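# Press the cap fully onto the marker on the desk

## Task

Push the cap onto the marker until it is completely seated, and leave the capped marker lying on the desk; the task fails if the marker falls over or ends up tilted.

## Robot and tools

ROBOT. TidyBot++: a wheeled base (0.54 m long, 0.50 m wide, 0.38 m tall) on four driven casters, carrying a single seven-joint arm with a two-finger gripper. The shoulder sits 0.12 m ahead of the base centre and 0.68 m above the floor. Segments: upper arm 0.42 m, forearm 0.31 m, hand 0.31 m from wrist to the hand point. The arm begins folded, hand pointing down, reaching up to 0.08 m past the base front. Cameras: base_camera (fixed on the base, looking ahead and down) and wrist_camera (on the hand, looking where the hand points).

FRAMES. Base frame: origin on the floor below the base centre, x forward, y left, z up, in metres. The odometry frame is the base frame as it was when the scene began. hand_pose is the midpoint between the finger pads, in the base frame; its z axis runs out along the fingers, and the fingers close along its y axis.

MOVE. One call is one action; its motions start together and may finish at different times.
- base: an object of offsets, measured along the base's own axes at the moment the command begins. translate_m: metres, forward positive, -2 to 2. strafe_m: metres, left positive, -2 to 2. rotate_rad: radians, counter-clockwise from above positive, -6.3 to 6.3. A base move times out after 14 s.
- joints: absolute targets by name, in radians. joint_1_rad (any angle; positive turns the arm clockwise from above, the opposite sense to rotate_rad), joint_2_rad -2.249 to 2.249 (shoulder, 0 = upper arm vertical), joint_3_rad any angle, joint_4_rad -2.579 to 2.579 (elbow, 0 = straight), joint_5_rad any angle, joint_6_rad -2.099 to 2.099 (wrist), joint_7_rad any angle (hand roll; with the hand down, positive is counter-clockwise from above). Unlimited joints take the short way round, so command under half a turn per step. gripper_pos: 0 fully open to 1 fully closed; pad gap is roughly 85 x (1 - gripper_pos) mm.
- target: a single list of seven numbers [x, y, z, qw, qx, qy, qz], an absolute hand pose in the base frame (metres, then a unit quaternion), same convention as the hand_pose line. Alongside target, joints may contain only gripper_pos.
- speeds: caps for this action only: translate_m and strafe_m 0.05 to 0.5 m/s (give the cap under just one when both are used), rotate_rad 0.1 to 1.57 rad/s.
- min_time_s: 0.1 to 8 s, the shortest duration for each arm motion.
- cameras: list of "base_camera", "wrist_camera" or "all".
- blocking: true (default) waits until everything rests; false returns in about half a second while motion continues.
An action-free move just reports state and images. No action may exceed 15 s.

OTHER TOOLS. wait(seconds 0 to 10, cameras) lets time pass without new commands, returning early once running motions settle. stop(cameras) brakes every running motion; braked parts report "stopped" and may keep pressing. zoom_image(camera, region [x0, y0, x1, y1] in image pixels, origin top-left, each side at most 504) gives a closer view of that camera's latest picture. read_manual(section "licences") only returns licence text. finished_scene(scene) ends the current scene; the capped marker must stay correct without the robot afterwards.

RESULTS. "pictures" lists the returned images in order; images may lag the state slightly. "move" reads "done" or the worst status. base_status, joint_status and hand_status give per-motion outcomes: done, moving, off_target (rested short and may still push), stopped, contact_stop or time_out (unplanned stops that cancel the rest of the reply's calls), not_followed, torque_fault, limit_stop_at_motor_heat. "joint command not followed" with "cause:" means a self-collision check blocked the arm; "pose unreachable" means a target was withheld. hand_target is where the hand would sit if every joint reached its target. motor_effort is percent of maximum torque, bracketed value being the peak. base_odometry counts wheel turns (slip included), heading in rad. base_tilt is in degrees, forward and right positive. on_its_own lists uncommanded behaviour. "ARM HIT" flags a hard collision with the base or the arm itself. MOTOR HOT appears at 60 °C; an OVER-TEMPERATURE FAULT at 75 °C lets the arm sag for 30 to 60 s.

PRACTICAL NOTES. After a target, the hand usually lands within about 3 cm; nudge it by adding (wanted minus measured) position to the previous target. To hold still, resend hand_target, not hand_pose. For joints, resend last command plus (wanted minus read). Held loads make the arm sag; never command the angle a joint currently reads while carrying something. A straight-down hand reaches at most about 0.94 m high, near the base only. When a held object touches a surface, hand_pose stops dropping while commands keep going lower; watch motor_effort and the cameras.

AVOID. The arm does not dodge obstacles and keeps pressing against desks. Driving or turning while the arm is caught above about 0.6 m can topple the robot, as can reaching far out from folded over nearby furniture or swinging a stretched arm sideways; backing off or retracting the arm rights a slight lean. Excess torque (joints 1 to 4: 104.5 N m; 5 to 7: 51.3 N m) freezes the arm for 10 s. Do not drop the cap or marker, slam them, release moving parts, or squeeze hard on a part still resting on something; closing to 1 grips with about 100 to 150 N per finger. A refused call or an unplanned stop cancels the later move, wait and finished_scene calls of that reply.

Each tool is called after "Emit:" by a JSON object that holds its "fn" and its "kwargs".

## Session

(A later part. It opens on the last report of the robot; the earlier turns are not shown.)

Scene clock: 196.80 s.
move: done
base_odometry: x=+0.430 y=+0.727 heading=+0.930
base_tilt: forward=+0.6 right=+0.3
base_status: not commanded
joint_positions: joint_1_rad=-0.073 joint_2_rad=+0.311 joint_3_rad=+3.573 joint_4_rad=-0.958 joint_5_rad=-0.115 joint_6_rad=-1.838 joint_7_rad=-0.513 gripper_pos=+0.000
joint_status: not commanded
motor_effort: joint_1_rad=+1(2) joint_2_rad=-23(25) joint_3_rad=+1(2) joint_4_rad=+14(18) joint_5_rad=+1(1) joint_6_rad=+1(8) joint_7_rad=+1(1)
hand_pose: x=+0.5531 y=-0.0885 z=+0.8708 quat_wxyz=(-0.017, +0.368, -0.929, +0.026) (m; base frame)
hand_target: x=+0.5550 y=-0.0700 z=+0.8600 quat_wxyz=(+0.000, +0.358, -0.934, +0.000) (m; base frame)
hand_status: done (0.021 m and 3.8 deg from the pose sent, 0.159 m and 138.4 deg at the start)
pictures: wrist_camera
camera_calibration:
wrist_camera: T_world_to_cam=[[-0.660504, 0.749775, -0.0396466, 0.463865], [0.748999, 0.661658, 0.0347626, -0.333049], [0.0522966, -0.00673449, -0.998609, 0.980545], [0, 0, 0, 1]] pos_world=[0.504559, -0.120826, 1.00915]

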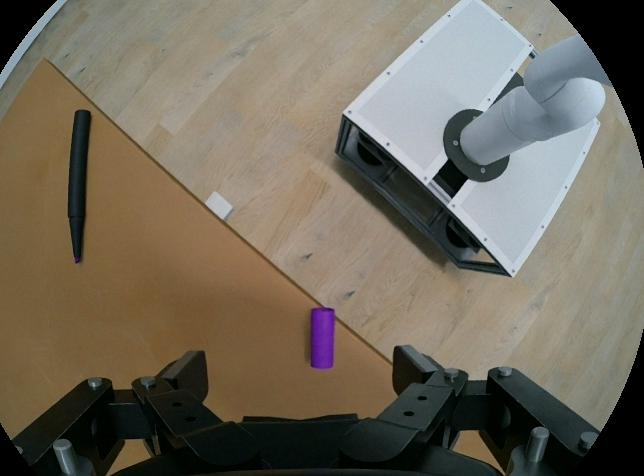

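Emit:
{"fn": "move", "kwargs": {"target": [0.542, -0.045, 0.785, 0, 0.358, -0.9336, 0], "min_time_s": 2.5, "cameras": ["wrist_camera"]}}

Scene clock: 199.90 s.
move: done
base_odometry: x=+0.430 y=+0.727 heading=+0.930
base_tilt: forward=+0.5 right=+0.3
base_status: not commanded
joint_positions: joint_1_rad=-0.160 joint_2_rad=+0.311 joint_3_rad=+3.566 joint_4_rad=-1.270 joint_5_rad=-0.115 joint_6_rad=-1.648 joint_7_rad=-0.585 gripper_pos=+0.000
joint_status: not commanded
motor_effort: joint_1_rad=+0(2) joint_2_rad=-23(24) joint_3_rad=+2(2) joint_4_rad=+15(15) joint_5_rad=+1(1) joint_6_rad=+0(2) joint_7_rad=+0(1)
hand_pose: x=+0.5369 y=-0.0533 z=+0.7751 quat_wxyz=(+0.028, +0.362, -0.932, -0.013) (m; base frame)
hand_target: x=+0.5420 y=-0.0450 z=+0.7850 quat_wxyz=(+0.000, +0.358, -0.934, +0.000) (m; base frame)
hand_status: done (0.014 m and 3.6 deg from the pose sent, 0.097 m and 3.8 deg at the start)
pictures: wrist_camera
camera_calibration:
wrist_camera: T_world_to_cam=[[-0.647949, 0.758965, 0.0643013, 0.336063], [0.759333, 0.650271, -0.0237049, -0.301666], [-0.0598044, 0.0334665, -0.997649, 0.947677], [0, 0, 0, 1]] pos_world=[0.503491, -0.0906109, 0.916689]

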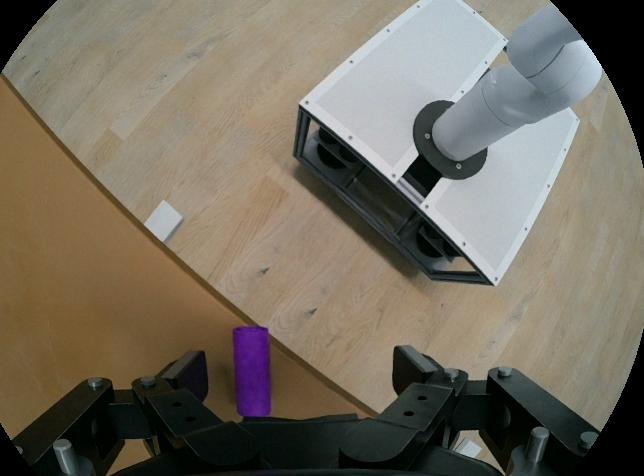

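Emit:
{"fn": "move", "kwargs": {"target": [0.571, -0.053, 0.785, -0.012, 0.358, -0.9336, 0.01], "min_time_s": 2, "cameras": ["wrist_camera"]}}

Scene clock: 202.77 s.
move: done
base_odometry: x=+0.430 y=+0.727 heading=+0.930
base_tilt: forward=+0.6 right=+0.3
base_status: not commanded
joint_positions: joint_1_rad=-0.160 joint_2_rad=+0.311 joint_3_rad=+3.566 joint_4_rad=-1.238 joint_5_rad=-0.115 joint_6_rad=-1.638 joint_7_rad=-0.585 gripper_pos=+0.000
joint_status: not commanded
motor_effort: joint_1_rad=+1(2) joint_2_rad=-23(24) joint_3_rad=+2(2) joint_4_rad=+15(15) joint_5_rad=+0(1) joint_6_rad=+1(1) joint_7_rad=+1(1)
hand_pose: x=+0.5493 y=-0.0552 z=+0.7846 quat_wxyz=(+0.011, +0.364, -0.931, -0.001) (m; base frame)
hand_target: x=+0.5710 y=-0.0530 z=+0.7850 quat_wxyz=(-0.012, +0.358, -0.934, +0.010) (m; base frame)
hand_status: done (0.022 m and 3.0 deg from the pose sent, 0.036 m and 5.3 deg at the start)
pictures: wrist_camera
camera_calibration:
wrist_camera: T_world_to_cam=[[-0.652778, 0.756931, 0.0305956, 0.373956], [0.757286, 0.653083, 0.0000345583, -0.32695], [-0.0199553, 0.0231922, -0.999532, 0.936953], [0, 0, 0, 1]] pos_world=[0.510402, -0.0912634, 0.925084]

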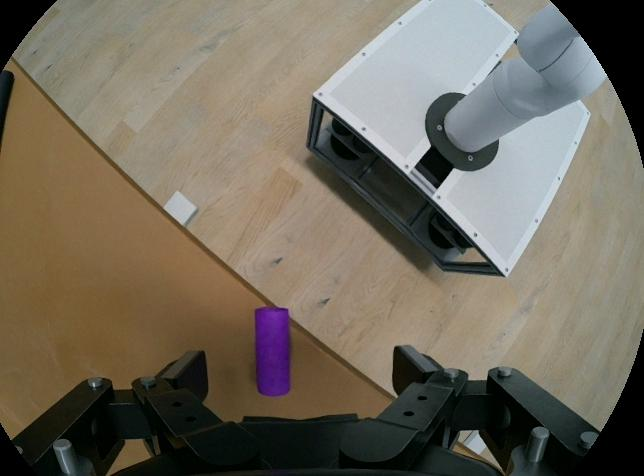

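Emit:
{"fn": "move", "kwargs": {"target": [0.588, -0.062, 0.768, -0.012, 0.358, -0.9336, 0.01], "min_time_s": 2, "cameras": ["wrist_camera"]}}

Scene clock: 205.23 s.
move: done
base_odometry: x=+0.430 y=+0.727 heading=+0.930
base_tilt: forward=+0.5 right=+0.3
base_status: not commanded
joint_positions: joint_1_rad=-0.160 joint_2_rad=+0.330 joint_3_rad=+3.587 joint_4_rad=-1.229 joint_5_rad=-0.121 joint_6_rad=-1.607 joint_7_rad=-0.585 gripper_pos=+0.000
joint_status: not commanded
motor_effort: joint_1_rad=+1(2) joint_2_rad=-24(24) joint_3_rad=+2(2) joint_4_rad=+15(15) joint_5_rad=+1(1) joint_6_rad=+1(2) joint_7_rad=+0(1)
hand_pose: x=+0.5624 y=-0.0638 z=+0.7800 quat_wxyz=(+0.004, +0.355, -0.935, +0.009) (m; base frame)
hand_target: x=+0.5880 y=-0.0620 z=+0.7680 quat_wxyz=(-0.012, +0.358, -0.934, +0.010) (m; base frame)
hand_status: done (0.028 m and 1.8 deg from the pose sent, 0.043 m and 3.0 deg at the start)
pictures: wrist_camera
camera_calibration:
wrist_camera: T_world_to_cam=[[-0.639451, 0.768809, 0.00598267, 0.401613], [0.768829, 0.639406, 0.00793413, -0.344795], [0.00227448, 0.00967313, -0.999951, 0.919787], [0, 0, 0, 1]] pos_world=[0.519808, -0.0971968, 0.920075]

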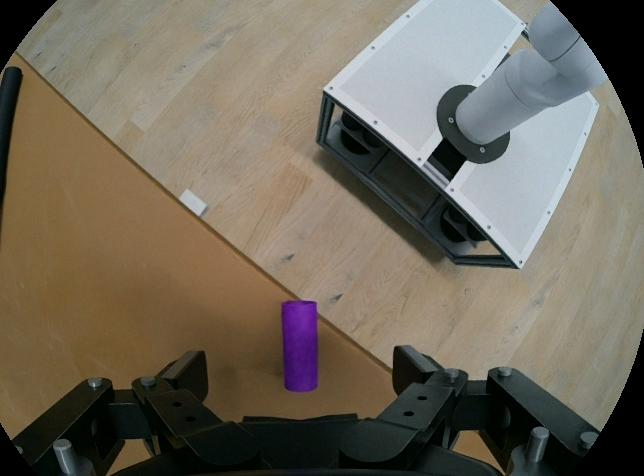

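Emit:
{"fn": "move", "kwargs": {"target": [0.589, -0.062, 0.742, -0.012, 0.358, -0.9336, 0.01], "min_time_s": 2}}

Emit:
{"fn": "move", "kwargs": {"target": [0.589, -0.062, 0.730, -0.012, 0.358, -0.9336, 0.01], "min_time_s": 2, "cameras": ["wrist_camera"]}}

Scene clock: 207.83 s.
move: done
base_odometry: x=+0.430 y=+0.727 heading=+0.930
base_tilt: forward=+0.5 right=+0.3
base_status: not commanded
joint_positions: joint_1_rad=-0.160 joint_2_rad=+0.335 joint_3_rad=+3.596 joint_4_rad=-1.266 joint_5_rad=-0.127 joint_6_rad=-1.529 joint_7_rad=-0.585 gripper_pos=+0.000
joint_status: not commanded
motor_effort: joint_1_rad=+1(2) joint_2_rad=-24(25) joint_3_rad=+2(2) joint_4_rad=+15(15) joint_5_rad=+0(1) joint_6_rad=+0(2) joint_7_rad=+1(1)
hand_pose: x=+0.5754 y=-0.0707 z=+0.7671 quat_wxyz=(-0.013, +0.349, -0.937, +0.020) (m; base frame)
hand_target: x=+0.5890 y=-0.0620 z=+0.7420 quat_wxyz=(-0.012, +0.358, -0.934, +0.010) (m; base frame)
hand_status: done (0.030 m and 1.6 deg from the pose sent, 0.046 m and 1.8 deg at the start)
pictures: none

Scene clock: 210.13 s.
move: done
base_odometry: x=+0.430 y=+0.727 heading=+0.930
base_tilt: forward=+0.5 right=+0.3
base_status: not commanded
joint_positions: joint_1_rad=-0.160 joint_2_rad=+0.338 joint_3_rad=+3.601 joint_4_rad=-1.300 joint_5_rad=-0.131 joint_6_rad=-1.492 joint_7_rad=-0.585 gripper_pos=+0.000
joint_status: not commanded
motor_effort: joint_1_rad=+1(2) joint_2_rad=-24(25) joint_3_rad=+2(2) joint_4_rad=+15(15) joint_5_rad=+1(1) joint_6_rad=+2(2) joint_7_rad=+0(1)
hand_pose: x=+0.5759 y=-0.0732 z=+0.7554 quat_wxyz=(-0.013, +0.345, -0.938, +0.020) (m; base frame)
hand_target: x=+0.5890 y=-0.0620 z=+0.7300 quat_wxyz=(-0.012, +0.358, -0.934, +0.010) (m; base frame)
hand_status: done (0.031 m and 1.9 deg from the pose sent, 0.040 m and 1.6 deg at the start)
pictures: wrist_camera
camera_calibration:
wrist_camera: T_world_to_cam=[[-0.6227, 0.782052, -0.0252728, 0.432589], [0.781368, 0.623212, 0.0327206, -0.376122], [0.0413395, 0.000627757, -0.999145, 0.871465], [0, 0, 0, 1]] pos_world=[0.527237, -0.104451, 0.893959]

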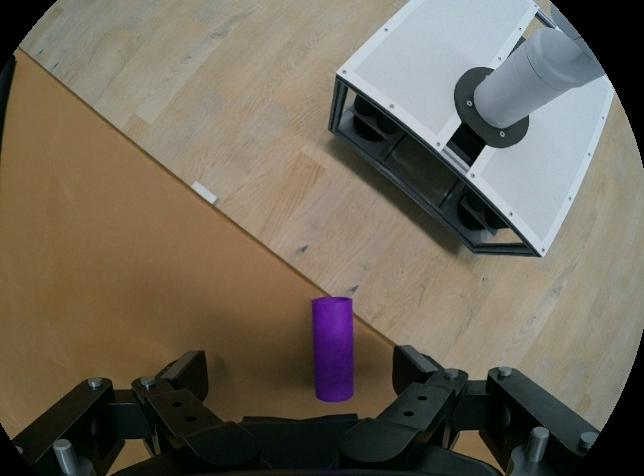

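Emit:
{"fn": "move", "kwargs": {"target": [0.580, -0.047, 0.719, 0, 0.358, -0.9336, 0.0], "min_time_s": 2, "cameras": ["wrist_camera"]}}

Scene clock: 212.60 s.
move: done
base_odometry: x=+0.430 y=+0.727 heading=+0.930
base_tilt: forward=+0.5 right=+0.3
base_status: not commanded
joint_positions: joint_1_rad=-0.187 joint_2_rad=+0.339 joint_3_rad=+3.601 joint_4_rad=-1.334 joint_5_rad=-0.132 joint_6_rad=-1.488 joint_7_rad=-0.585 gripper_pos=+0.000
joint_status: not commanded
motor_effort: joint_1_rad=+1(2) joint_2_rad=-24(25) joint_3_rad=+2(2) joint_4_rad=+15(15) joint_5_rad=+0(1) joint_6_rad=+1(2) joint_7_rad=+1(1)
hand_pose: x=+0.5679 y=-0.0595 z=+0.7442 quat_wxyz=(-0.001, +0.356, -0.935, +0.011) (m; base frame)
hand_target: x=+0.5800 y=-0.0470 z=+0.7190 quat_wxyz=(+0.000, +0.358, -0.934, +0.000) (m; base frame)
hand_status: done (0.031 m and 1.3 deg from the pose sent, 0.045 m and 3.2 deg at the start)
pictures: wrist_camera
camera_calibration:
wrist_camera: T_world_to_cam=[[-0.640038, 0.768343, 0.000265065, 0.406577], [0.768247, 0.639953, 0.0160527, -0.357204], [0.0121643, 0.010478, -0.999871, 0.87836], [0, 0, 0, 1]] pos_world=[0.523961, -0.0930007, 0.883873]

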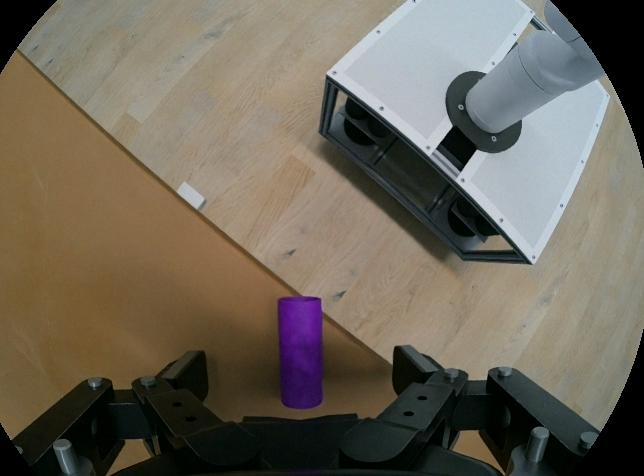

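Emit:
{"fn": "move", "kwargs": {"target": [0.572, -0.054, 0.717, 0, 0.358, -0.9336, 0.0], "min_time_s": 1}}

Emit:
{"fn": "move", "kwargs": {"joints": {"gripper_pos": 0.86}, "min_time_s": 1.5, "cameras": ["wrist_camera"]}}

Emit:
{"fn": "zoom_image", "kwargs": {"camera": "wrist_camera", "region": [240, 270, 360, 430]}}

Scene clock: 214.13 s.
move: done
base_odometry: x=+0.430 y=+0.727 heading=+0.930
base_tilt: forward=+0.5 right=+0.3
base_status: not commanded
joint_positions: joint_1_rad=-0.187 joint_2_rad=+0.339 joint_3_rad=+3.601 joint_4_rad=-1.365 joint_5_rad=-0.132 joint_6_rad=-1.473 joint_7_rad=-0.585 gripper_pos=+0.000
joint_status: not commanded
motor_effort: joint_1_rad=+1(2) joint_2_rad=-24(25) joint_3_rad=+2(2) joint_4_rad=+15(15) joint_5_rad=+0(1) joint_6_rad=+0(2) joint_7_rad=+0(1)
hand_pose: x=+0.5619 y=-0.0595 z=+0.7344 quat_wxyz=(+0.005, +0.354, -0.935, +0.006) (m; base frame)
hand_target: x=+0.5720 y=-0.0540 z=+0.7170 quat_wxyz=(+0.000, +0.358, -0.934, +0.000) (m; base frame)
hand_status: done (0.021 m and 1.1 deg from the pose sent, 0.028 m and 1.3 deg at the start)
pictures: none

Scene clock: 215.17 s.
move: off_target
base_odometry: x=+0.430 y=+0.727 heading=+0.930
base_tilt: forward=+0.5 right=+0.3
base_status: not commanded
joint_positions: joint_1_rad=-0.188 joint_2_rad=+0.328 joint_3_rad=+3.603 joint_4_rad=-1.356 joint_5_rad=-0.140 joint_6_rad=-1.470 joint_7_rad=-0.585 gripper_pos=+0.824
joint_status: gripper_pos off_target (ended at +0.824, target +0.860)
motor_effort: joint_1_rad=+2(2) joint_2_rad=-12(24) joint_3_rad=+2(2) joint_4_rad=+9(15) joint_5_rad=+2(2) joint_6_rad=+5(5) joint_7_rad=+1(1)
hand_pose: x=+0.5658 y=-0.0582 z=+0.7418 quat_wxyz=(-0.007, +0.354, -0.935, +0.007) (m; base frame)
hand_target: x=+0.5720 y=-0.0540 z=+0.7170 quat_wxyz=(+0.000, +0.358, -0.934, +0.000) (m; base frame)
hand_status: not commanded
pictures: wrist_camera
camera_calibration:
wrist_camera: T_world_to_cam=[[-0.636615, 0.771178, 0.00247382, 0.400872], [0.770909, 0.636301, 0.028649, -0.367369], [0.0205194, 0.0201455, -0.999586, 0.871603], [0, 0, 0, 1]] pos_world=[0.520525, -0.0929451, 0.880776]

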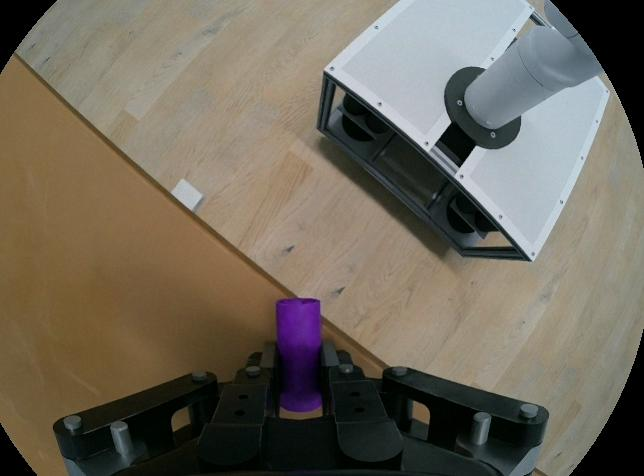

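Scaled by 3.150.

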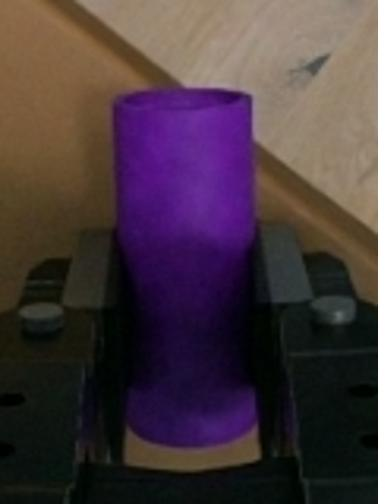

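Emit:
{"fn": "move", "kwargs": {"joints": {"gripper_pos": 0.95}, "target": [0.568, -0.056, 0.82, 0, 0.358, -0.9336, 0], "min_time_s": 2}}

Emit:
{"fn": "move", "kwargs": {"target": [0.50, -0.03, 0.93, 0, 0.924, 0, 0.383], "min_time_s": 5}}

Emit:
{"fn": "move", "kwargs": {"base": {"translate_m": -0.32}}}

Emit:
{"fn": "move", "kwargs": {"target": [0.75, 0.08, 0.86, 0, 0.707, 0, 0.707], "min_time_s": 4}}

Emit:
{"fn": "move", "kwargs": {"target": [0.892, 0.075, 0.80, 0, 0.731, 0, 0.682], "min_time_s": 3, "cameras": ["wrist_camera"]}}

Scene clock: 217.77 s.
move: off_target
base_odometry: x=+0.430 y=+0.727 heading=+0.930
base_tilt: forward=+0.5 right=+0.3
base_status: not commanded
joint_positions: joint_1_rad=-0.162 joint_2_rad=+0.339 joint_3_rad=+3.603 joint_4_rad=-1.083 joint_5_rad=-0.140 joint_6_rad=-1.708 joint_7_rad=-0.585 gripper_pos=+0.825
joint_status: gripper_pos off_target (ended at +0.825, target +0.950)
motor_effort: joint_1_rad=+0(2) joint_2_rad=-24(26) joint_3_rad=+2(2) joint_4_rad=+15(16) joint_5_rad=+0(2) joint_6_rad=+0(5) joint_7_rad=+0(1)
hand_pose: x=+0.5745 y=-0.0593 z=+0.8221 quat_wxyz=(-0.015, +0.359, -0.933, +0.017) (m; base frame)
hand_target: x=+0.5680 y=-0.0560 z=+0.8200 quat_wxyz=(+0.000, +0.358, -0.934, +0.000) (m; base frame)
hand_status: done (0.008 m and 2.6 deg from the pose sent, 0.078 m and 1.3 deg at the start)
pictures: none

Scene clock: 223.40 s.
move: done
base_odometry: x=+0.430 y=+0.727 heading=+0.930
base_tilt: forward=+0.5 right=+0.3
base_status: not commanded
joint_positions: joint_1_rad=-0.049 joint_2_rad=-0.322 joint_3_rad=+3.273 joint_4_rad=-1.668 joint_5_rad=-0.075 joint_6_rad=-1.074 joint_7_rad=+1.631 gripper_pos=+0.825
joint_status: not commanded
motor_effort: joint_1_rad=+2(2) joint_2_rad=-7(25) joint_3_rad=+0(2) joint_4_rad=+18(18) joint_5_rad=-1(1) joint_6_rad=+7(8) joint_7_rad=+0(1)
hand_pose: x=+0.4998 y=-0.0170 z=+0.9183 quat_wxyz=(-0.032, +0.934, -0.020, +0.354) (m; base frame)
hand_target: x=+0.5000 y=-0.0300 z=+0.9300 quat_wxyz=(+0.000, +0.924, +0.000, +0.383) (m; base frame)
hand_status: done (0.018 m and 5.6 deg from the pose sent, 0.134 m and 140.4 deg at the start)
pictures: none

Scene clock: 225.23 s.
move: done
base_odometry: x=+0.239 y=+0.470 heading=+0.930
base_tilt: forward=+0.5 right=+0.3
base_status: done
joint_positions: joint_1_rad=-0.048 joint_2_rad=-0.342 joint_3_rad=+3.273 joint_4_rad=-1.669 joint_5_rad=-0.074 joint_6_rad=-1.069 joint_7_rad=+1.631 gripper_pos=+0.825
joint_status: not commanded
motor_effort: joint_1_rad=+1(2) joint_2_rad=-7(11) joint_3_rad=+0(1) joint_4_rad=+18(19) joint_5_rad=-1(1) joint_6_rad=+7(8) joint_7_rad=+0(1)
hand_pose: x=+0.4958 y=-0.0177 z=+0.9263 quat_wxyz=(-0.032, +0.930, -0.020, +0.366) (m; base frame)
hand_target: x=+0.5000 y=-0.0300 z=+0.9300 quat_wxyz=(+0.000, +0.924, +0.000, +0.383) (m; base frame)
hand_status: not commanded
pictures: none

Scene clock: 229.90 s.
move: done
base_odometry: x=+0.239 y=+0.470 heading=+0.930
base_tilt: forward=+0.5 right=+0.3
base_status: not commanded
joint_positions: joint_1_rad=-0.279 joint_2_rad=+0.231 joint_3_rad=+3.226 joint_4_rad=-2.092 joint_5_rad=-0.274 joint_6_rad=+0.773 joint_7_rad=+1.728 gripper_pos=+0.825
joint_status: not commanded
motor_effort: joint_1_rad=+1(2) joint_2_rad=-23(24) joint_3_rad=+0(1) joint_4_rad=+16(19) joint_5_rad=+2(2) joint_6_rad=+11(11) joint_7_rad=+1(1)
hand_pose: x=+0.7497 y=+0.0707 z=+0.8784 quat_wxyz=(-0.010, +0.705, -0.006, +0.709) (m; base frame)
hand_target: x=+0.7500 y=+0.0800 z=+0.8600 quat_wxyz=(+0.000, +0.707, +0.000, +0.707) (m; base frame)
hand_status: done (0.021 m and 1.4 deg from the pose sent, 0.280 m and 47.3 deg at the start)
pictures: none

Scene clock: 233.20 s.
move: done
base_odometry: x=+0.239 y=+0.470 heading=+0.930
base_tilt: forward=+0.5 right=+0.3
base_status: not commanded
joint_positions: joint_1_rad=-0.268 joint_2_rad=+0.543 joint_3_rad=+3.261 joint_4_rad=-1.734 joint_5_rad=-0.252 joint_6_rad=+0.708 joint_7_rad=+1.694 gripper_pos=+0.825
joint_status: not commanded
motor_effort: joint_1_rad=+1(2) joint_2_rad=-33(34) joint_3_rad=+1(1) joint_4_rad=+16(17) joint_5_rad=+1(2) joint_6_rad=+10(11) joint_7_rad=+1(1)
hand_pose: x=+0.8796 y=+0.0869 z=+0.8385 quat_wxyz=(-0.003, +0.707, -0.002, +0.707) (m; base frame)
hand_target: x=+0.8920 y=+0.0750 z=+0.8000 quat_wxyz=(+0.000, +0.731, +0.000, +0.682) (m; base frame)
hand_status: done (0.042 m and 4.0 deg from the pose sent, 0.162 m and 4.5 deg at the start)
pictures: wrist_camera
camera_calibration:
wrist_camera: T_world_to_cam=[[-0.0192035, -0.999003, -0.0403064, 0.135136], [-0.0209243, 0.0407066, -0.998952, 0.905462], [0.999597, -0.01834, -0.0216851, -0.718966], [0, 0, 0, 1]] pos_world=[0.740217, 0.0849571, 0.894369]

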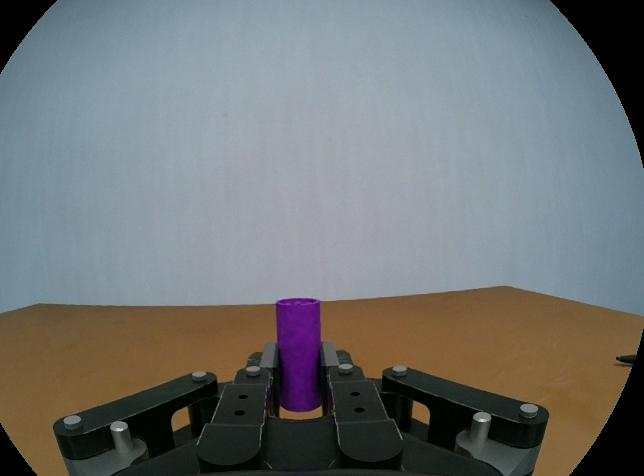

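Emit:
{"fn": "move", "kwargs": {"target": [0.894, 0.075, 0.748, 0, 0.731, 0, 0.682], "min_time_s": 2.5}}

Emit:
{"fn": "move", "kwargs": {"target": [0.894, 0.075, 0.732, 0, 0.726, 0, 0.688], "min_time_s": 1.5}}

Emit:
{"fn": "move", "kwargs": {"target": [0.894, 0.075, 0.722, 0, 0.724, 0, 0.690], "min_time_s": 1.5, "cameras": ["wrist_camera"]}}

Scene clock: 236.33 s.
move: done
base_odometry: x=+0.239 y=+0.470 heading=+0.930
base_tilt: forward=+0.5 right=+0.3
base_status: not commanded
joint_positions: joint_1_rad=-0.255 joint_2_rad=+0.632 joint_3_rad=+3.261 joint_4_rad=-1.734 joint_5_rad=-0.235 joint_6_rad=+0.734 joint_7_rad=+1.665 gripper_pos=+0.825
joint_status: not commanded
motor_effort: joint_1_rad=+1(2) joint_2_rad=-34(35) joint_3_rad=+1(2) joint_4_rad=+15(16) joint_5_rad=+1(1) joint_6_rad=+10(11) joint_7_rad=+0(1)
hand_pose: x=+0.8919 y=+0.0821 z=+0.7792 quat_wxyz=(+0.001, +0.728, -0.002, +0.686) (m; base frame)
hand_target: x=+0.8940 y=+0.0750 z=+0.7480 quat_wxyz=(+0.000, +0.731, +0.000, +0.682) (m; base frame)
hand_status: done (0.032 m and 0.7 deg from the pose sent, 0.092 m and 4.0 deg at the start)
pictures: none

Scene clock: 238.13 s.
move: done
base_odometry: x=+0.239 y=+0.470 heading=+0.930
base_tilt: forward=+0.5 right=+0.3
base_status: not commanded
joint_positions: joint_1_rad=-0.251 joint_2_rad=+0.670 joint_3_rad=+3.261 joint_4_rad=-1.746 joint_5_rad=-0.230 joint_6_rad=+0.801 joint_7_rad=+1.654 gripper_pos=+0.825
joint_status: not commanded
motor_effort: joint_1_rad=+1(2) joint_2_rad=-35(35) joint_3_rad=+1(1) joint_4_rad=+15(16) joint_5_rad=+0(1) joint_6_rad=+11(11) joint_7_rad=+0(1)
hand_pose: x=+0.8936 y=+0.0784 z=+0.7646 quat_wxyz=(+0.005, +0.721, -0.003, +0.693) (m; base frame)
hand_target: x=+0.8940 y=+0.0750 z=+0.7320 quat_wxyz=(+0.000, +0.726, +0.000, +0.688) (m; base frame)
hand_status: done (0.033 m and 1.0 deg from the pose sent, 0.048 m and 0.4 deg at the start)
pictures: none

Scene clock: 239.93 s.
move: done
base_odometry: x=+0.239 y=+0.470 heading=+0.930
base_tilt: forward=+0.5 right=+0.3
base_status: not commanded
joint_positions: joint_1_rad=-0.249 joint_2_rad=+0.691 joint_3_rad=+3.261 joint_4_rad=-1.751 joint_5_rad=-0.228 joint_6_rad=+0.835 joint_7_rad=+1.649 gripper_pos=+0.825
joint_status: not commanded
motor_effort: joint_1_rad=+1(2) joint_2_rad=-35(35) joint_3_rad=+1(2) joint_4_rad=+15(15) joint_5_rad=+0(1) joint_6_rad=+10(11) joint_7_rad=+1(1)
hand_pose: x=+0.8945 y=+0.0765 z=+0.7554 quat_wxyz=(+0.007, +0.719, -0.003, +0.695) (m; base frame)
hand_target: x=+0.8940 y=+0.0750 z=+0.7220 quat_wxyz=(+0.000, +0.724, +0.000, +0.690) (m; base frame)
hand_status: done (0.033 m and 1.2 deg from the pose sent, 0.043 m and 0.8 deg at the start)
pictures: wrist_camera
camera_calibration:
wrist_camera: T_world_to_cam=[[-0.0368457, -0.998996, -0.0254875, 0.126242], [-0.0533403, 0.0274346, -0.998199, 0.852609], [0.997896, -0.0354198, -0.0542976, -0.708369], [0, 0, 0, 1]] pos_world=[0.757009, 0.0776341, 0.815829]

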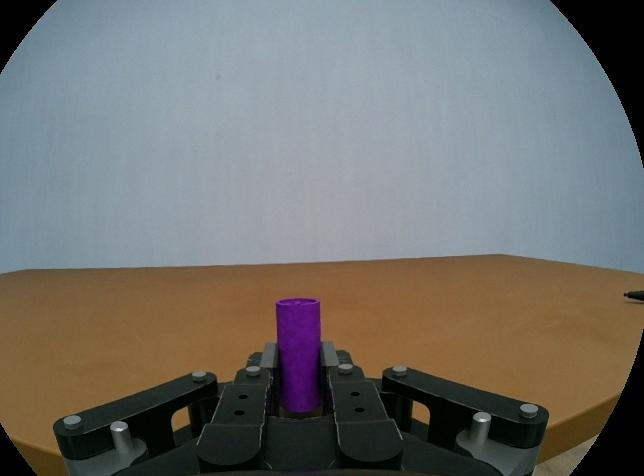

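Continue until contact.

Emit:
{"fn": "move", "kwargs": {"target": [0.894, 0.077, 0.715, -0.004, 0.720, 0, 0.694], "min_time_s": 1.5}}

Emit:
{"fn": "move", "kwargs": {"target": [0.894, 0.077, 0.707, -0.004, 0.720, 0, 0.694], "min_time_s": 1.5, "cameras": ["wrist_camera"]}}

Scene clock: 241.90 s.
move: done
base_odometry: x=+0.239 y=+0.470 heading=+0.930
base_tilt: forward=+0.5 right=+0.3
base_status: not commanded
joint_positions: joint_1_rad=-0.244 joint_2_rad=+0.711 joint_3_rad=+3.259 joint_4_rad=-1.756 joint_5_rad=-0.220 joint_6_rad=+0.871 joint_7_rad=+1.638 gripper_pos=+0.825
joint_status: not commanded
motor_effort: joint_1_rad=+0(2) joint_2_rad=-35(35) joint_3_rad=+1(2) joint_4_rad=+15(15) joint_5_rad=+0(1) joint_6_rad=+10(11) joint_7_rad=+1(1)
hand_pose: x=+0.8954 y=+0.0747 z=+0.7493 quat_wxyz=(+0.008, +0.714, -0.003, +0.700) (m; base frame)
hand_target: x=+0.8940 y=+0.0770 z=+0.7150 quat_wxyz=(-0.004, +0.720, +0.000, +0.694) (m; base frame)
hand_status: done (0.034 m and 1.7 deg from the pose sent, 0.040 m and 1.4 deg at the start)
pictures: none

Scene clock: 243.70 s.
move: done
base_odometry: x=+0.239 y=+0.470 heading=+0.930
base_tilt: forward=+0.5 right=+0.3
base_status: not commanded
joint_positions: joint_1_rad=-0.243 joint_2_rad=+0.722 joint_3_rad=+3.258 joint_4_rad=-1.756 joint_5_rad=-0.218 joint_6_rad=+0.896 joint_7_rad=+1.635 gripper_pos=+0.825
joint_status: not commanded
motor_effort: joint_1_rad=+0(2) joint_2_rad=-34(35) joint_3_rad=+1(2) joint_4_rad=+14(15) joint_5_rad=+1(1) joint_6_rad=+10(11) joint_7_rad=+1(1)
hand_pose: x=+0.8961 y=+0.0748 z=+0.7489 quat_wxyz=(+0.008, +0.709, -0.004, +0.705) (m; base frame)
hand_target: x=+0.8940 y=+0.0770 z=+0.7070 quat_wxyz=(-0.004, +0.720, +0.000, +0.694) (m; base frame)
hand_status: done (0.042 m and 2.3 deg from the pose sent, 0.042 m and 1.7 deg at the start)
pictures: wrist_camera
camera_calibration:
wrist_camera: T_world_to_cam=[[-0.0370339, -0.99895, -0.0269834, 0.125729], [-0.0257095, 0.0279454, -0.999279, 0.822256], [0.998983, -0.0363134, -0.0267174, -0.731958], [0, 0, 0, 1]] pos_world=[0.757009, 0.0760384, 0.805499]

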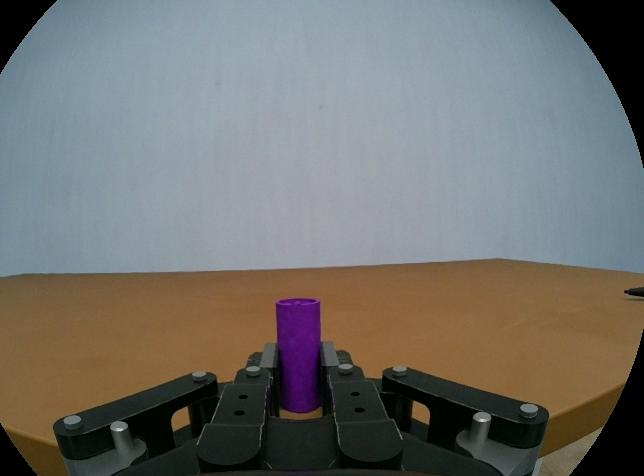

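Emit:
{"fn": "move", "kwargs": {"target": [0.894, 0.077, 0.720, -0.004, 0.720, 0, 0.694], "min_time_s": 1}}

Emit:
{"fn": "move", "kwargs": {"joints": {"gripper_pos": 0.6}, "min_time_s": 2}}

Emit:
{"fn": "move", "kwargs": {"joints": {"gripper_pos": 0.3}}}

Emit:
{"fn": "move", "kwargs": {"base": {"translate_m": -0.15}, "speeds": {"translate_m": 0.1}, "cameras": ["wrist_camera"]}}

Emit:
{"fn": "zoom_image", "kwargs": {"camera": "wrist_camera", "region": [260, 260, 330, 350]}}

Scene clock: 245.47 s.
move: done
base_odometry: x=+0.239 y=+0.470 heading=+0.930
base_tilt: forward=+0.5 right=+0.3
base_status: not commanded
joint_positions: joint_1_rad=-0.241 joint_2_rad=+0.722 joint_3_rad=+3.256 joint_4_rad=-1.756 joint_5_rad=-0.218 joint_6_rad=+0.896 joint_7_rad=+1.635 gripper_pos=+0.825
joint_status: not commanded
motor_effort: joint_1_rad=+1(2) joint_2_rad=-32(34) joint_3_rad=+1(2) joint_4_rad=+12(14) joint_5_rad=+0(1) joint_6_rad=+8(10) joint_7_rad=+0(1)
hand_pose: x=+0.8961 y=+0.0748 z=+0.7487 quat_wxyz=(+0.007, +0.709, -0.004, +0.705) (m; base frame)
hand_target: x=+0.8940 y=+0.0770 z=+0.7200 quat_wxyz=(-0.004, +0.720, +0.000, +0.694) (m; base frame)
hand_status: done (0.029 m and 2.2 deg from the pose sent, 0.029 m and 2.3 deg at the start)
pictures: none

Scene clock: 246.20 s.
move: done
base_odometry: x=+0.239 y=+0.470 heading=+0.930
base_tilt: forward=+0.5 right=+0.3
base_status: not commanded
joint_positions: joint_1_rad=-0.240 joint_2_rad=+0.722 joint_3_rad=+3.254 joint_4_rad=-1.762 joint_5_rad=-0.218 joint_6_rad=+0.896 joint_7_rad=+1.635 gripper_pos=+0.600
joint_status: all done
motor_effort: joint_1_rad=+1(2) joint_2_rad=-35(36) joint_3_rad=+1(2) joint_4_rad=+14(15) joint_5_rad=+0(1) joint_6_rad=+10(11) joint_7_rad=+0(1)
hand_pose: x=+0.8947 y=+0.0744 z=+0.7453 quat_wxyz=(+0.007, +0.712, -0.004, +0.703) (m; base frame)
hand_target: x=+0.8940 y=+0.0770 z=+0.7200 quat_wxyz=(-0.004, +0.720, +0.000, +0.694) (m; base frame)
hand_status: not commanded
pictures: none

Scene clock: 246.90 s.
move: done
base_odometry: x=+0.239 y=+0.470 heading=+0.930
base_tilt: forward=+0.5 right=+0.3
base_status: not commanded
joint_positions: joint_1_rad=-0.240 joint_2_rad=+0.722 joint_3_rad=+3.254 joint_4_rad=-1.762 joint_5_rad=-0.218 joint_6_rad=+0.896 joint_7_rad=+1.635 gripper_pos=+0.300
joint_status: all done
motor_effort: joint_1_rad=+0(1) joint_2_rad=-35(35) joint_3_rad=+1(2) joint_4_rad=+14(14) joint_5_rad=+0(1) joint_6_rad=+10(11) joint_7_rad=+1(1)
hand_pose: x=+0.8947 y=+0.0744 z=+0.7453 quat_wxyz=(+0.007, +0.712, -0.004, +0.703) (m; base frame)
hand_target: x=+0.8940 y=+0.0770 z=+0.7200 quat_wxyz=(-0.004, +0.720, +0.000, +0.694) (m; base frame)
hand_status: not commanded
pictures: none

Scene clock: 248.97 s.
move: done
base_odometry: x=+0.149 y=+0.350 heading=+0.930
base_tilt: forward=+0.5 right=+0.3
base_status: done
joint_positions: joint_1_rad=-0.238 joint_2_rad=+0.722 joint_3_rad=+3.253 joint_4_rad=-1.762 joint_5_rad=-0.218 joint_6_rad=+0.896 joint_7_rad=+1.635 gripper_pos=+0.300
joint_status: not commanded
motor_effort: joint_1_rad=+1(2) joint_2_rad=-35(37) joint_3_rad=+1(2) joint_4_rad=+14(15) joint_5_rad=+1(1) joint_6_rad=+10(11) joint_7_rad=+1(1)
hand_pose: x=+0.8946 y=+0.0732 z=+0.7449 quat_wxyz=(+0.007, +0.712, -0.005, +0.702) (m; base frame)
hand_target: x=+0.8940 y=+0.0770 z=+0.7200 quat_wxyz=(-0.004, +0.720, +0.000, +0.694) (m; base frame)
hand_status: not commanded
pictures: wrist_camera
camera_calibration:
wrist_camera: T_world_to_cam=[[-0.0388918, -0.998824, -0.0289609, 0.127106], [-0.0334877, 0.0302694, -0.998981, 0.824878], [0.998682, -0.0378823, -0.0346256, -0.724396], [0, 0, 0, 1]] pos_world=[0.756008, 0.0745463, 0.802635]

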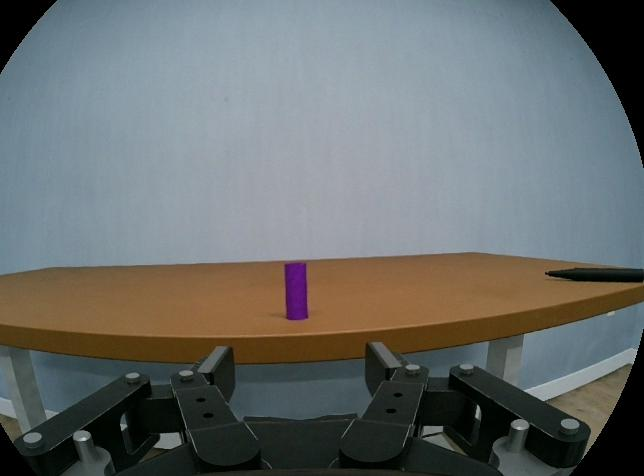

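Scaled by 5.600.

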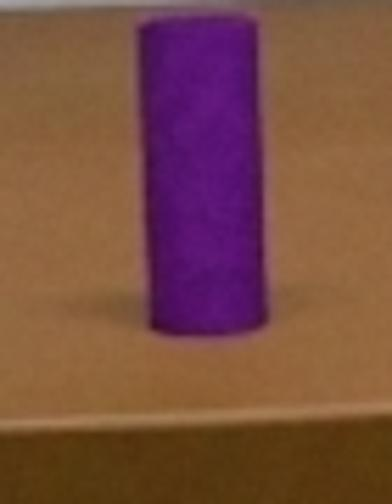

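Emit:
{"fn": "move", "kwargs": {"target": [0.5, -0.03, 0.95, 0, 0.924, 0, 0.383], "joints": {"gripper_pos": 0}, "min_time_s": 4}}

Emit:
{"fn": "move", "kwargs": {"base": {"translate_m": 0.46, "strafe_m": -0.28}}}

Emit:
{"fn": "move", "kwargs": {"target": [0.6, -0.08, 0.86, 0, 0.9304, 0.3665, 0], "min_time_s": 5, "cameras": ["wrist_camera"]}}

Scene clock: 254.07 s.
move: done
base_odometry: x=+0.149 y=+0.350 heading=+0.930
base_tilt: forward=+0.5 right=+0.3
base_status: not commanded
joint_positions: joint_1_rad=-0.046 joint_2_rad=-0.318 joint_3_rad=+3.253 joint_4_rad=-1.634 joint_5_rad=-0.076 joint_6_rad=-1.035 joint_7_rad=+1.635 gripper_pos=+0.000
joint_status: all done
motor_effort: joint_1_rad=+1(2) joint_2_rad=-7(37) joint_3_rad=+0(2) joint_4_rad=+18(19) joint_5_rad=-1(1) joint_6_rad=+7(11) joint_7_rad=+0(1)
hand_pose: x=+0.5146 y=-0.0110 z=+0.9426 quat_wxyz=(-0.030, +0.922, -0.010, +0.386) (m; base frame)
hand_target: x=+0.5000 y=-0.0300 z=+0.9500 quat_wxyz=(+0.000, +0.924, +0.000, +0.383) (m; base frame)
hand_status: done (0.025 m and 3.6 deg from the pose sent, 0.457 m and 44.2 deg at the start)
pictures: none

Scene clock: 256.47 s.
move: done
base_odometry: x=+0.648 y=+0.551 heading=+0.929
base_tilt: forward=+0.5 right=+0.4
base_status: done
joint_positions: joint_1_rad=-0.045 joint_2_rad=-0.321 joint_3_rad=+3.253 joint_4_rad=-1.634 joint_5_rad=-0.072 joint_6_rad=-1.039 joint_7_rad=+1.635 gripper_pos=+0.000
joint_status: not commanded
motor_effort: joint_1_rad=+1(2) joint_2_rad=-7(11) joint_3_rad=+0(1) joint_4_rad=+18(19) joint_5_rad=-1(2) joint_6_rad=+8(8) joint_7_rad=+0(1)
hand_pose: x=+0.5126 y=-0.0125 z=+0.9433 quat_wxyz=(-0.028, +0.922, -0.010, +0.386) (m; base frame)
hand_target: x=+0.5000 y=-0.0300 z=+0.9500 quat_wxyz=(+0.000, +0.924, +0.000, +0.383) (m; base frame)
hand_status: not commanded
pictures: none

Scene clock: 262.07 s.
move: done
base_odometry: x=+0.648 y=+0.551 heading=+0.929
base_tilt: forward=+0.5 right=+0.3
base_status: not commanded
joint_positions: joint_1_rad=+0.175 joint_2_rad=+0.445 joint_3_rad=+3.097 joint_4_rad=-0.721 joint_5_rad=-0.010 joint_6_rad=-1.909 joint_7_rad=+2.430 gripper_pos=+0.000
joint_status: not commanded
motor_effort: joint_1_rad=+1(2) joint_2_rad=-28(29) joint_3_rad=-1(1) joint_4_rad=+14(19) joint_5_rad=-1(1) joint_6_rad=+2(8) joint_7_rad=+1(1)
hand_pose: x=+0.6049 y=-0.0651 z=+0.8752 quat_wxyz=(+0.003, +0.934, +0.356, +0.036) (m; base frame)
hand_target: x=+0.6000 y=-0.0800 z=+0.8600 quat_wxyz=(+0.000, +0.930, +0.367, +0.000) (m; base frame)
hand_status: done (0.022 m and 4.3 deg from the pose sent, 0.138 m and 62.7 deg at the start)
pictures: wrist_camera
camera_calibration:
wrist_camera: T_world_to_cam=[[0.638045, -0.768315, 0.0508991, -0.482884], [-0.767039, -0.639992, -0.0453941, 0.515019], [0.067452, -0.0100782, -0.997672, 0.972183], [0, 0, 0, 1]] pos_world=[0.637566, -0.0316012, 1.01788]

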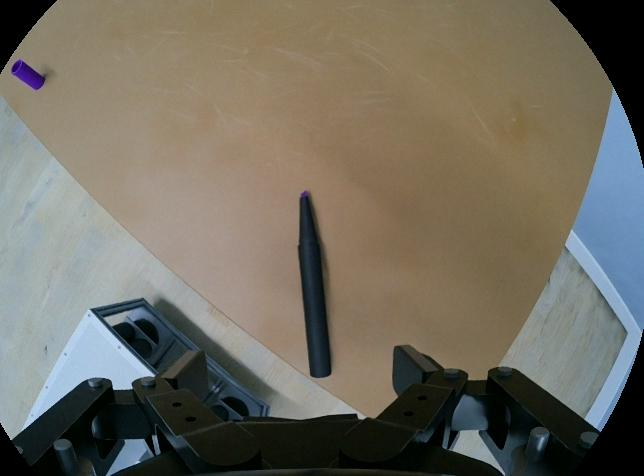

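Emit:
{"fn": "move", "kwargs": {"target": [0.608, -0.089, 0.785, 0, 0.9153, 0.4027, 0], "min_time_s": 2.5, "cameras": ["wrist_camera"]}}

Scene clock: 265.27 s.
move: done
base_odometry: x=+0.648 y=+0.551 heading=+0.929
base_tilt: forward=+0.5 right=+0.3
base_status: not commanded
joint_positions: joint_1_rad=+0.208 joint_2_rad=+0.445 joint_3_rad=+3.074 joint_4_rad=-0.980 joint_5_rad=-0.004 joint_6_rad=-1.732 joint_7_rad=+2.514 gripper_pos=+0.000
joint_status: not commanded
motor_effort: joint_1_rad=+2(2) joint_2_rad=-28(29) joint_3_rad=-1(1) joint_4_rad=+15(15) joint_5_rad=+0(1) joint_6_rad=+1(2) joint_7_rad=+0(1)
hand_pose: x=+0.6004 y=-0.0723 z=+0.7967 quat_wxyz=(-0.018, +0.922, +0.388, +0.002) (m; base frame)
hand_target: x=+0.6080 y=-0.0890 z=+0.7850 quat_wxyz=(+0.000, +0.915, +0.403, +0.000) (m; base frame)
hand_status: done (0.022 m and 2.7 deg from the pose sent, 0.093 m and 7.1 deg at the start)
pictures: wrist_camera
camera_calibration:
wrist_camera: T_world_to_cam=[[0.69196, -0.721868, -0.00992629, -0.462106], [-0.721874, -0.692015, 0.00358776, 0.433431], [-0.00945903, 0.00468294, -0.999944, 0.94326], [0, 0, 0, 1]] pos_world=[0.641564, -0.0380561, 0.937065]

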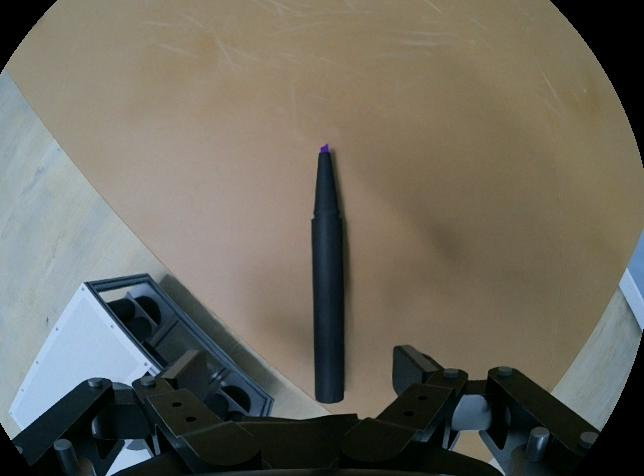

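Emit:
{"fn": "move", "kwargs": {"target": [0.628, -0.094, 0.75, 0, 0.915, 0.4035, 0], "min_time_s": 2, "cameras": ["wrist_camera"]}}

Scene clock: 267.97 s.
move: done
base_odometry: x=+0.648 y=+0.551 heading=+0.929
base_tilt: forward=+0.6 right=+0.3
base_status: not commanded
joint_positions: joint_1_rad=+0.214 joint_2_rad=+0.462 joint_3_rad=+3.066 joint_4_rad=-1.008 joint_5_rad=+0.004 joint_6_rad=-1.651 joint_7_rad=+2.515 gripper_pos=+0.000
joint_status: not commanded
motor_effort: joint_1_rad=+0(2) joint_2_rad=-29(30) joint_3_rad=-1(1) joint_4_rad=+15(15) joint_5_rad=+0(1) joint_6_rad=+1(2) joint_7_rad=+0(1)
hand_pose: x=+0.6189 y=-0.0767 z=+0.7799 quat_wxyz=(-0.007, +0.921, +0.388, +0.017) (m; base frame)
hand_target: x=+0.6280 y=-0.0940 z=+0.7500 quat_wxyz=(+0.000, +0.915, +0.403, +0.000) (m; base frame)
hand_status: done (0.036 m and 2.9 deg from the pose sent, 0.058 m and 2.8 deg at the start)
pictures: wrist_camera
camera_calibration:
wrist_camera: T_world_to_cam=[[0.691347, -0.722243, 0.0201259, -0.501285], [-0.722068, -0.691632, -0.016224, 0.459396], [0.0256374, -0.00331587, -0.999666, 0.904036], [0, 0, 0, 1]] pos_world=[0.6551, -0.0413189, 0.921276]

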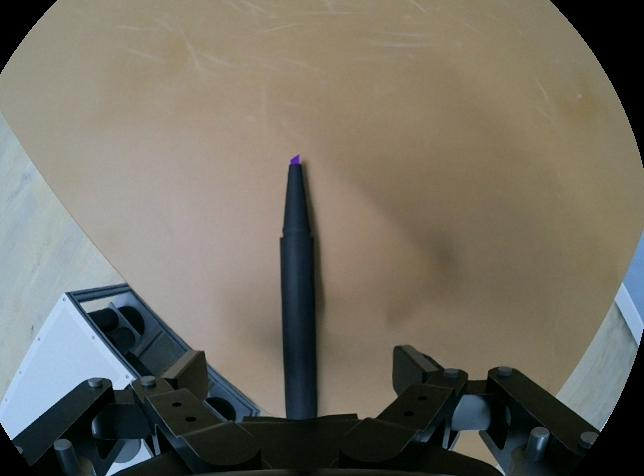

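Emit:
{"fn": "move", "kwargs": {"target": [0.628, -0.094, 0.728, 0, 0.913, 0.407, 0], "min_time_s": 2, "cameras": ["wrist_camera"]}}

Scene clock: 270.43 s.
move: done
base_odometry: x=+0.648 y=+0.551 heading=+0.929
base_tilt: forward=+0.5 right=+0.3
base_status: not commanded
joint_positions: joint_1_rad=+0.219 joint_2_rad=+0.462 joint_3_rad=+3.060 joint_4_rad=-1.078 joint_5_rad=+0.007 joint_6_rad=-1.581 joint_7_rad=+2.519 gripper_pos=+0.000
joint_status: not commanded
motor_effort: joint_1_rad=+1(2) joint_2_rad=-29(30) joint_3_rad=-1(1) joint_4_rad=+15(16) joint_5_rad=-1(1) joint_6_rad=+1(2) joint_7_rad=+1(1)
hand_pose: x=+0.6202 y=-0.0772 z=+0.7581 quat_wxyz=(-0.007, +0.921, +0.390, +0.017) (m; base frame)
hand_target: x=+0.6280 y=-0.0940 z=+0.7280 quat_wxyz=(+0.000, +0.913, +0.407, +0.000) (m; base frame)
hand_status: done (0.035 m and 3.0 deg from the pose sent, 0.055 m and 3.2 deg at the start)
pictures: wrist_camera
camera_calibration:
wrist_camera: T_world_to_cam=[[0.694595, -0.719106, 0.0206142, -0.50426], [-0.718935, -0.694891, -0.0160928, 0.457463], [0.025897, -0.0036423, -0.999658, 0.882021], [0, 0, 0, 1]] pos_world=[0.656301, -0.0415163, 0.899476]

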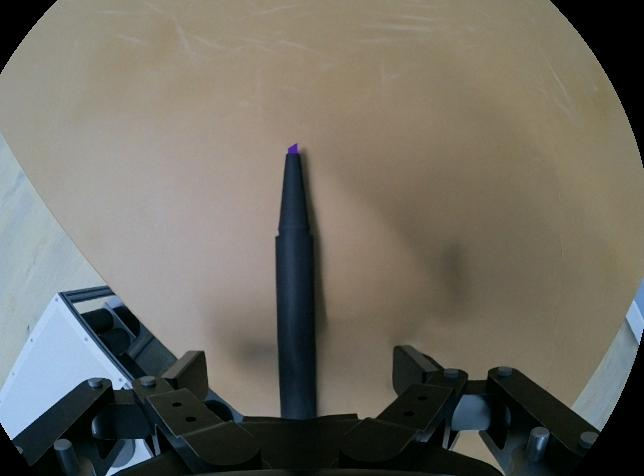

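Emit:
{"fn": "move", "kwargs": {"target": [0.628, -0.094, 0.714, 0, 0.913, 0.407, 0], "min_time_s": 1.5}}

Emit:
{"fn": "move", "kwargs": {"joints": {"gripper_pos": 0.86}, "min_time_s": 1.5, "cameras": ["wrist_camera"]}}

Emit:
{"fn": "move", "kwargs": {"joints": {"gripper_pos": 1.0}, "target": [0.618, -0.09, 0.83, 0, 0.913, 0.407, 0], "min_time_s": 2, "cameras": ["wrist_camera"]}}

Scene clock: 280.30 s.
move: done
base_odometry: x=+0.648 y=+0.551 heading=+0.929
base_tilt: forward=+0.5 right=+0.4
base_status: not commanded
joint_positions: joint_1_rad=+0.222 joint_2_rad=+0.462 joint_3_rad=+3.057 joint_4_rad=-1.119 joint_5_rad=+0.009 joint_6_rad=-1.538 joint_7_rad=+2.519 gripper_pos=+0.000
joint_status: not commanded
motor_effort: joint_1_rad=+0(2) joint_2_rad=-29(29) joint_3_rad=-1(1) joint_4_rad=+15(16) joint_5_rad=+0(1) joint_6_rad=+1(2) joint_7_rad=+0(1)
hand_pose: x=+0.6210 y=-0.0775 z=+0.7449 quat_wxyz=(-0.006, +0.921, +0.390, +0.018) (m; base frame)
hand_target: x=+0.6280 y=-0.0940 z=+0.7140 quat_wxyz=(+0.000, +0.913, +0.407, +0.000) (m; base frame)
hand_status: done (0.036 m and 3.0 deg from the pose sent, 0.048 m and 3.0 deg at the start)
pictures: none

Scene clock: 281.33 s.
move: done
base_odometry: x=+0.648 y=+0.551 heading=+0.929
base_tilt: forward=+0.5 right=+0.3
base_status: not commanded
joint_positions: joint_1_rad=+0.223 joint_2_rad=+0.462 joint_3_rad=+3.055 joint_4_rad=-1.119 joint_5_rad=+0.009 joint_6_rad=-1.537 joint_7_rad=+2.519 gripper_pos=+0.836
joint_status: all done
motor_effort: joint_1_rad=+1(2) joint_2_rad=-24(29) joint_3_rad=-1(1) joint_4_rad=+13(15) joint_5_rad=+0(1) joint_6_rad=+3(4) joint_7_rad=+0(1)
hand_pose: x=+0.6213 y=-0.0776 z=+0.7450 quat_wxyz=(-0.006, +0.921, +0.390, +0.018) (m; base frame)
hand_target: x=+0.6280 y=-0.0940 z=+0.7140 quat_wxyz=(+0.000, +0.913, +0.407, +0.000) (m; base frame)
hand_status: not commanded
pictures: wrist_camera
camera_calibration:
wrist_camera: T_world_to_cam=[[0.6949, -0.718749, 0.0226528, -0.506749], [-0.718541, -0.695258, -0.0177463, 0.458663], [0.0285047, -0.00394512, -0.999586, 0.867217], [0, 0, 0, 1]] pos_world=[0.656989, -0.0419148, 0.886477]

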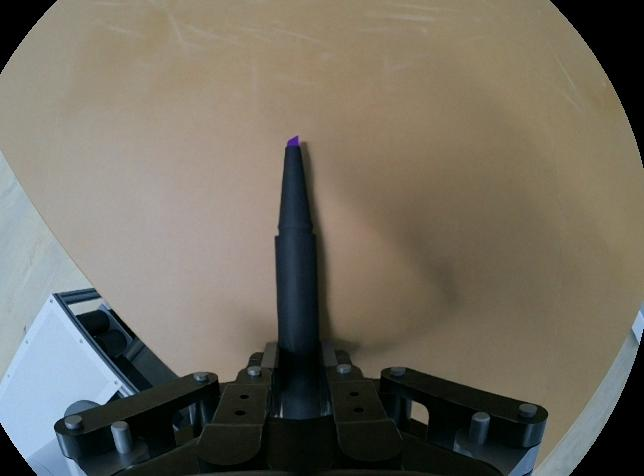

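Scene clock: 283.63 s.
move: off_target
base_odometry: x=+0.648 y=+0.551 heading=+0.929
base_tilt: forward=+0.5 right=+0.3
base_status: not commanded
joint_positions: joint_1_rad=+0.223 joint_2_rad=+0.477 joint_3_rad=+3.055 joint_4_rad=-0.771 joint_5_rad=+0.009 joint_6_rad=-1.827 joint_7_rad=+2.526 gripper_pos=+0.839
joint_status: gripper_pos off_target (ended at +0.839, target +1.000)
motor_effort: joint_1_rad=+1(2) joint_2_rad=-29(31) joint_3_rad=-1(1) joint_4_rad=+15(16) joint_5_rad=+0(1) joint_6_rad=+2(4) joint_7_rad=+1(1)
hand_pose: x=+0.6231 y=-0.0822 z=+0.8455 quat_wxyz=(+0.004, +0.920, +0.391, +0.037) (m; base frame)
hand_target: x=+0.6180 y=-0.0900 z=+0.8300 quat_wxyz=(+0.000, +0.913, +0.407, +0.000) (m; base frame)
hand_status: done (0.018 m and 4.6 deg from the pose sent, 0.086 m and 3.0 deg at the start)
pictures: wrist_camera
camera_calibration:
wrist_camera: T_world_to_cam=[[0.694831, -0.717022, 0.0555799, -0.54119], [-0.715695, -0.696994, -0.0444987, 0.47925], [0.0706454, -0.00885921, -0.997462, 0.939057], [0, 0, 0, 1]] pos_world=[0.652693, -0.0456913, 0.988079]

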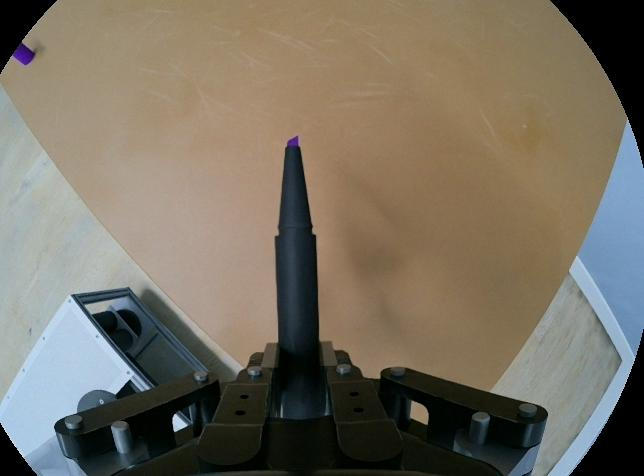

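Emit:
{"fn": "move", "kwargs": {"joints": {"joint_1_rad": 0.0, "joint_2_rad": -0.3, "joint_3_rad": 3.15, "joint_4_rad": -1.55, "joint_5_rad": 0.0, "joint_6_rad": -1.05, "joint_7_rad": 4.72}, "min_time_s": 5, "cameras": ["wrist_camera"]}}

Scene clock: 289.80 s.
move: done
base_odometry: x=+0.648 y=+0.551 heading=+0.929
base_tilt: forward=+0.5 right=+0.3
base_status: not commanded
joint_positions: joint_1_rad=+0.020 joint_2_rad=-0.268 joint_3_rad=+3.132 joint_4_rad=-1.532 joint_5_rad=+0.009 joint_6_rad=-1.103 joint_7_rad=+4.678 gripper_pos=+0.839
joint_status: all done
motor_effort: joint_1_rad=+1(2) joint_2_rad=-9(31) joint_3_rad=+0(2) joint_4_rad=+18(19) joint_5_rad=+0(1) joint_6_rad=+8(8) joint_7_rad=+1(2)
hand_pose: x=+0.5249 y=-0.0048 z=+0.9601 quat_wxyz=(+0.378, +0.020, +0.926, -0.001) (m; base frame)
hand_target: x=+0.5252 y=-0.0026 z=+0.9755 quat_wxyz=(+0.408, +0.001, +0.913, -0.002) (m; base frame)
hand_status: not commanded
pictures: wrist_camera
camera_calibration:
wrist_camera: T_world_to_cam=[[0.0461232, 0.997656, 0.0505486, -0.0702753], [0.697539, -0.0683881, 0.713276, -0.998263], [0.715061, 0.00236099, -0.699058, 0.436377], [0, 0, 0, 1]] pos_world=[0.387533, 0.000810951, 1.02064]

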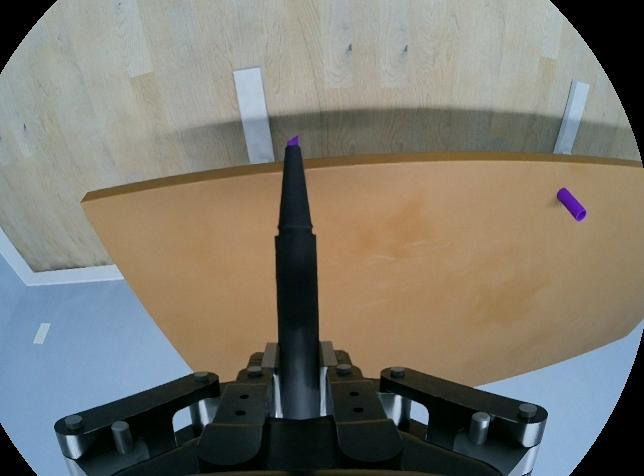

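Emit:
{"fn": "move", "kwargs": {"base": {"translate_m": -0.40, "strafe_m": 0.28}}}

Emit:
{"fn": "move", "kwargs": {"target": [0.75, 0.07, 0.92, 0.707, 0, 0.707, 0], "min_time_s": 4, "cameras": ["wrist_camera"]}}

Scene clock: 292.50 s.
move: done
base_odometry: x=+0.185 y=+0.398 heading=+0.929
base_tilt: forward=+0.5 right=+0.3
base_status: done
joint_positions: joint_1_rad=+0.016 joint_2_rad=-0.282 joint_3_rad=+3.140 joint_4_rad=-1.532 joint_5_rad=+0.009 joint_6_rad=-1.098 joint_7_rad=+4.679 gripper_pos=+0.839
joint_status: not commanded
motor_effort: joint_1_rad=+1(2) joint_2_rad=-8(11) joint_3_rad=+0(1) joint_4_rad=+18(18) joint_5_rad=+0(1) joint_6_rad=+8(8) joint_7_rad=+0(1)
hand_pose: x=+0.5219 y=-0.0068 z=+0.9667 quat_wxyz=(+0.386, +0.022, +0.922, -0.001) (m; base frame)
hand_target: x=+0.5252 y=-0.0026 z=+0.9755 quat_wxyz=(+0.408, +0.001, +0.913, -0.002) (m; base frame)
hand_status: not commanded
pictures: none

Scene clock: 297.10 s.
move: done
base_odometry: x=+0.185 y=+0.398 heading=+0.929
base_tilt: forward=+0.5 right=+0.3
base_status: not commanded
joint_positions: joint_1_rad=+0.165 joint_2_rad=+0.155 joint_3_rad=+2.705 joint_4_rad=-1.979 joint_5_rad=-0.398 joint_6_rad=+0.614 joint_7_rad=+5.111 gripper_pos=+0.839
joint_status: not commanded
motor_effort: joint_1_rad=+0(2) joint_2_rad=-21(22) joint_3_rad=-1(2) joint_4_rad=+18(20) joint_5_rad=+2(2) joint_6_rad=+10(11) joint_7_rad=+0(1)
hand_pose: x=+0.7444 y=+0.0844 z=+0.9387 quat_wxyz=(+0.711, -0.014, +0.703, +0.015) (m; base frame)
hand_target: x=+0.7500 y=+0.0700 z=+0.9200 quat_wxyz=(+0.707, +0.000, +0.707, +0.000) (m; base frame)
hand_status: done (0.024 m and 2.5 deg from the pose sent, 0.245 m and 44.6 deg at the start)
pictures: wrist_camera
camera_calibration:
wrist_camera: T_world_to_cam=[[-0.0626403, 0.997451, 0.0341586, -0.0719895], [-0.0313653, -0.0361763, 0.998853, -0.858265], [0.997543, 0.061497, 0.0335515, -0.6388], [0, 0, 0, 1]] pos_world=[0.605801, 0.0800415, 0.881173]

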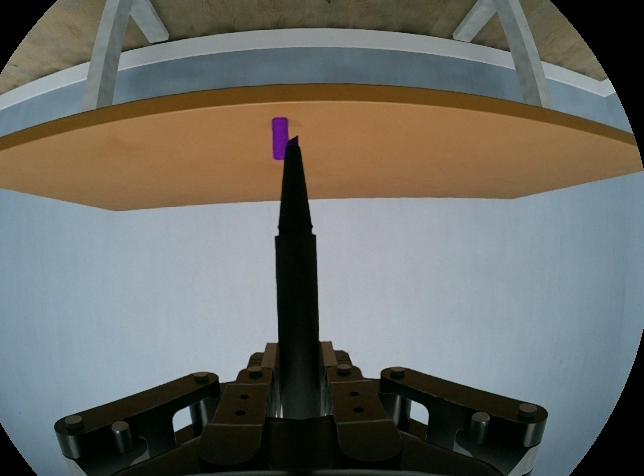

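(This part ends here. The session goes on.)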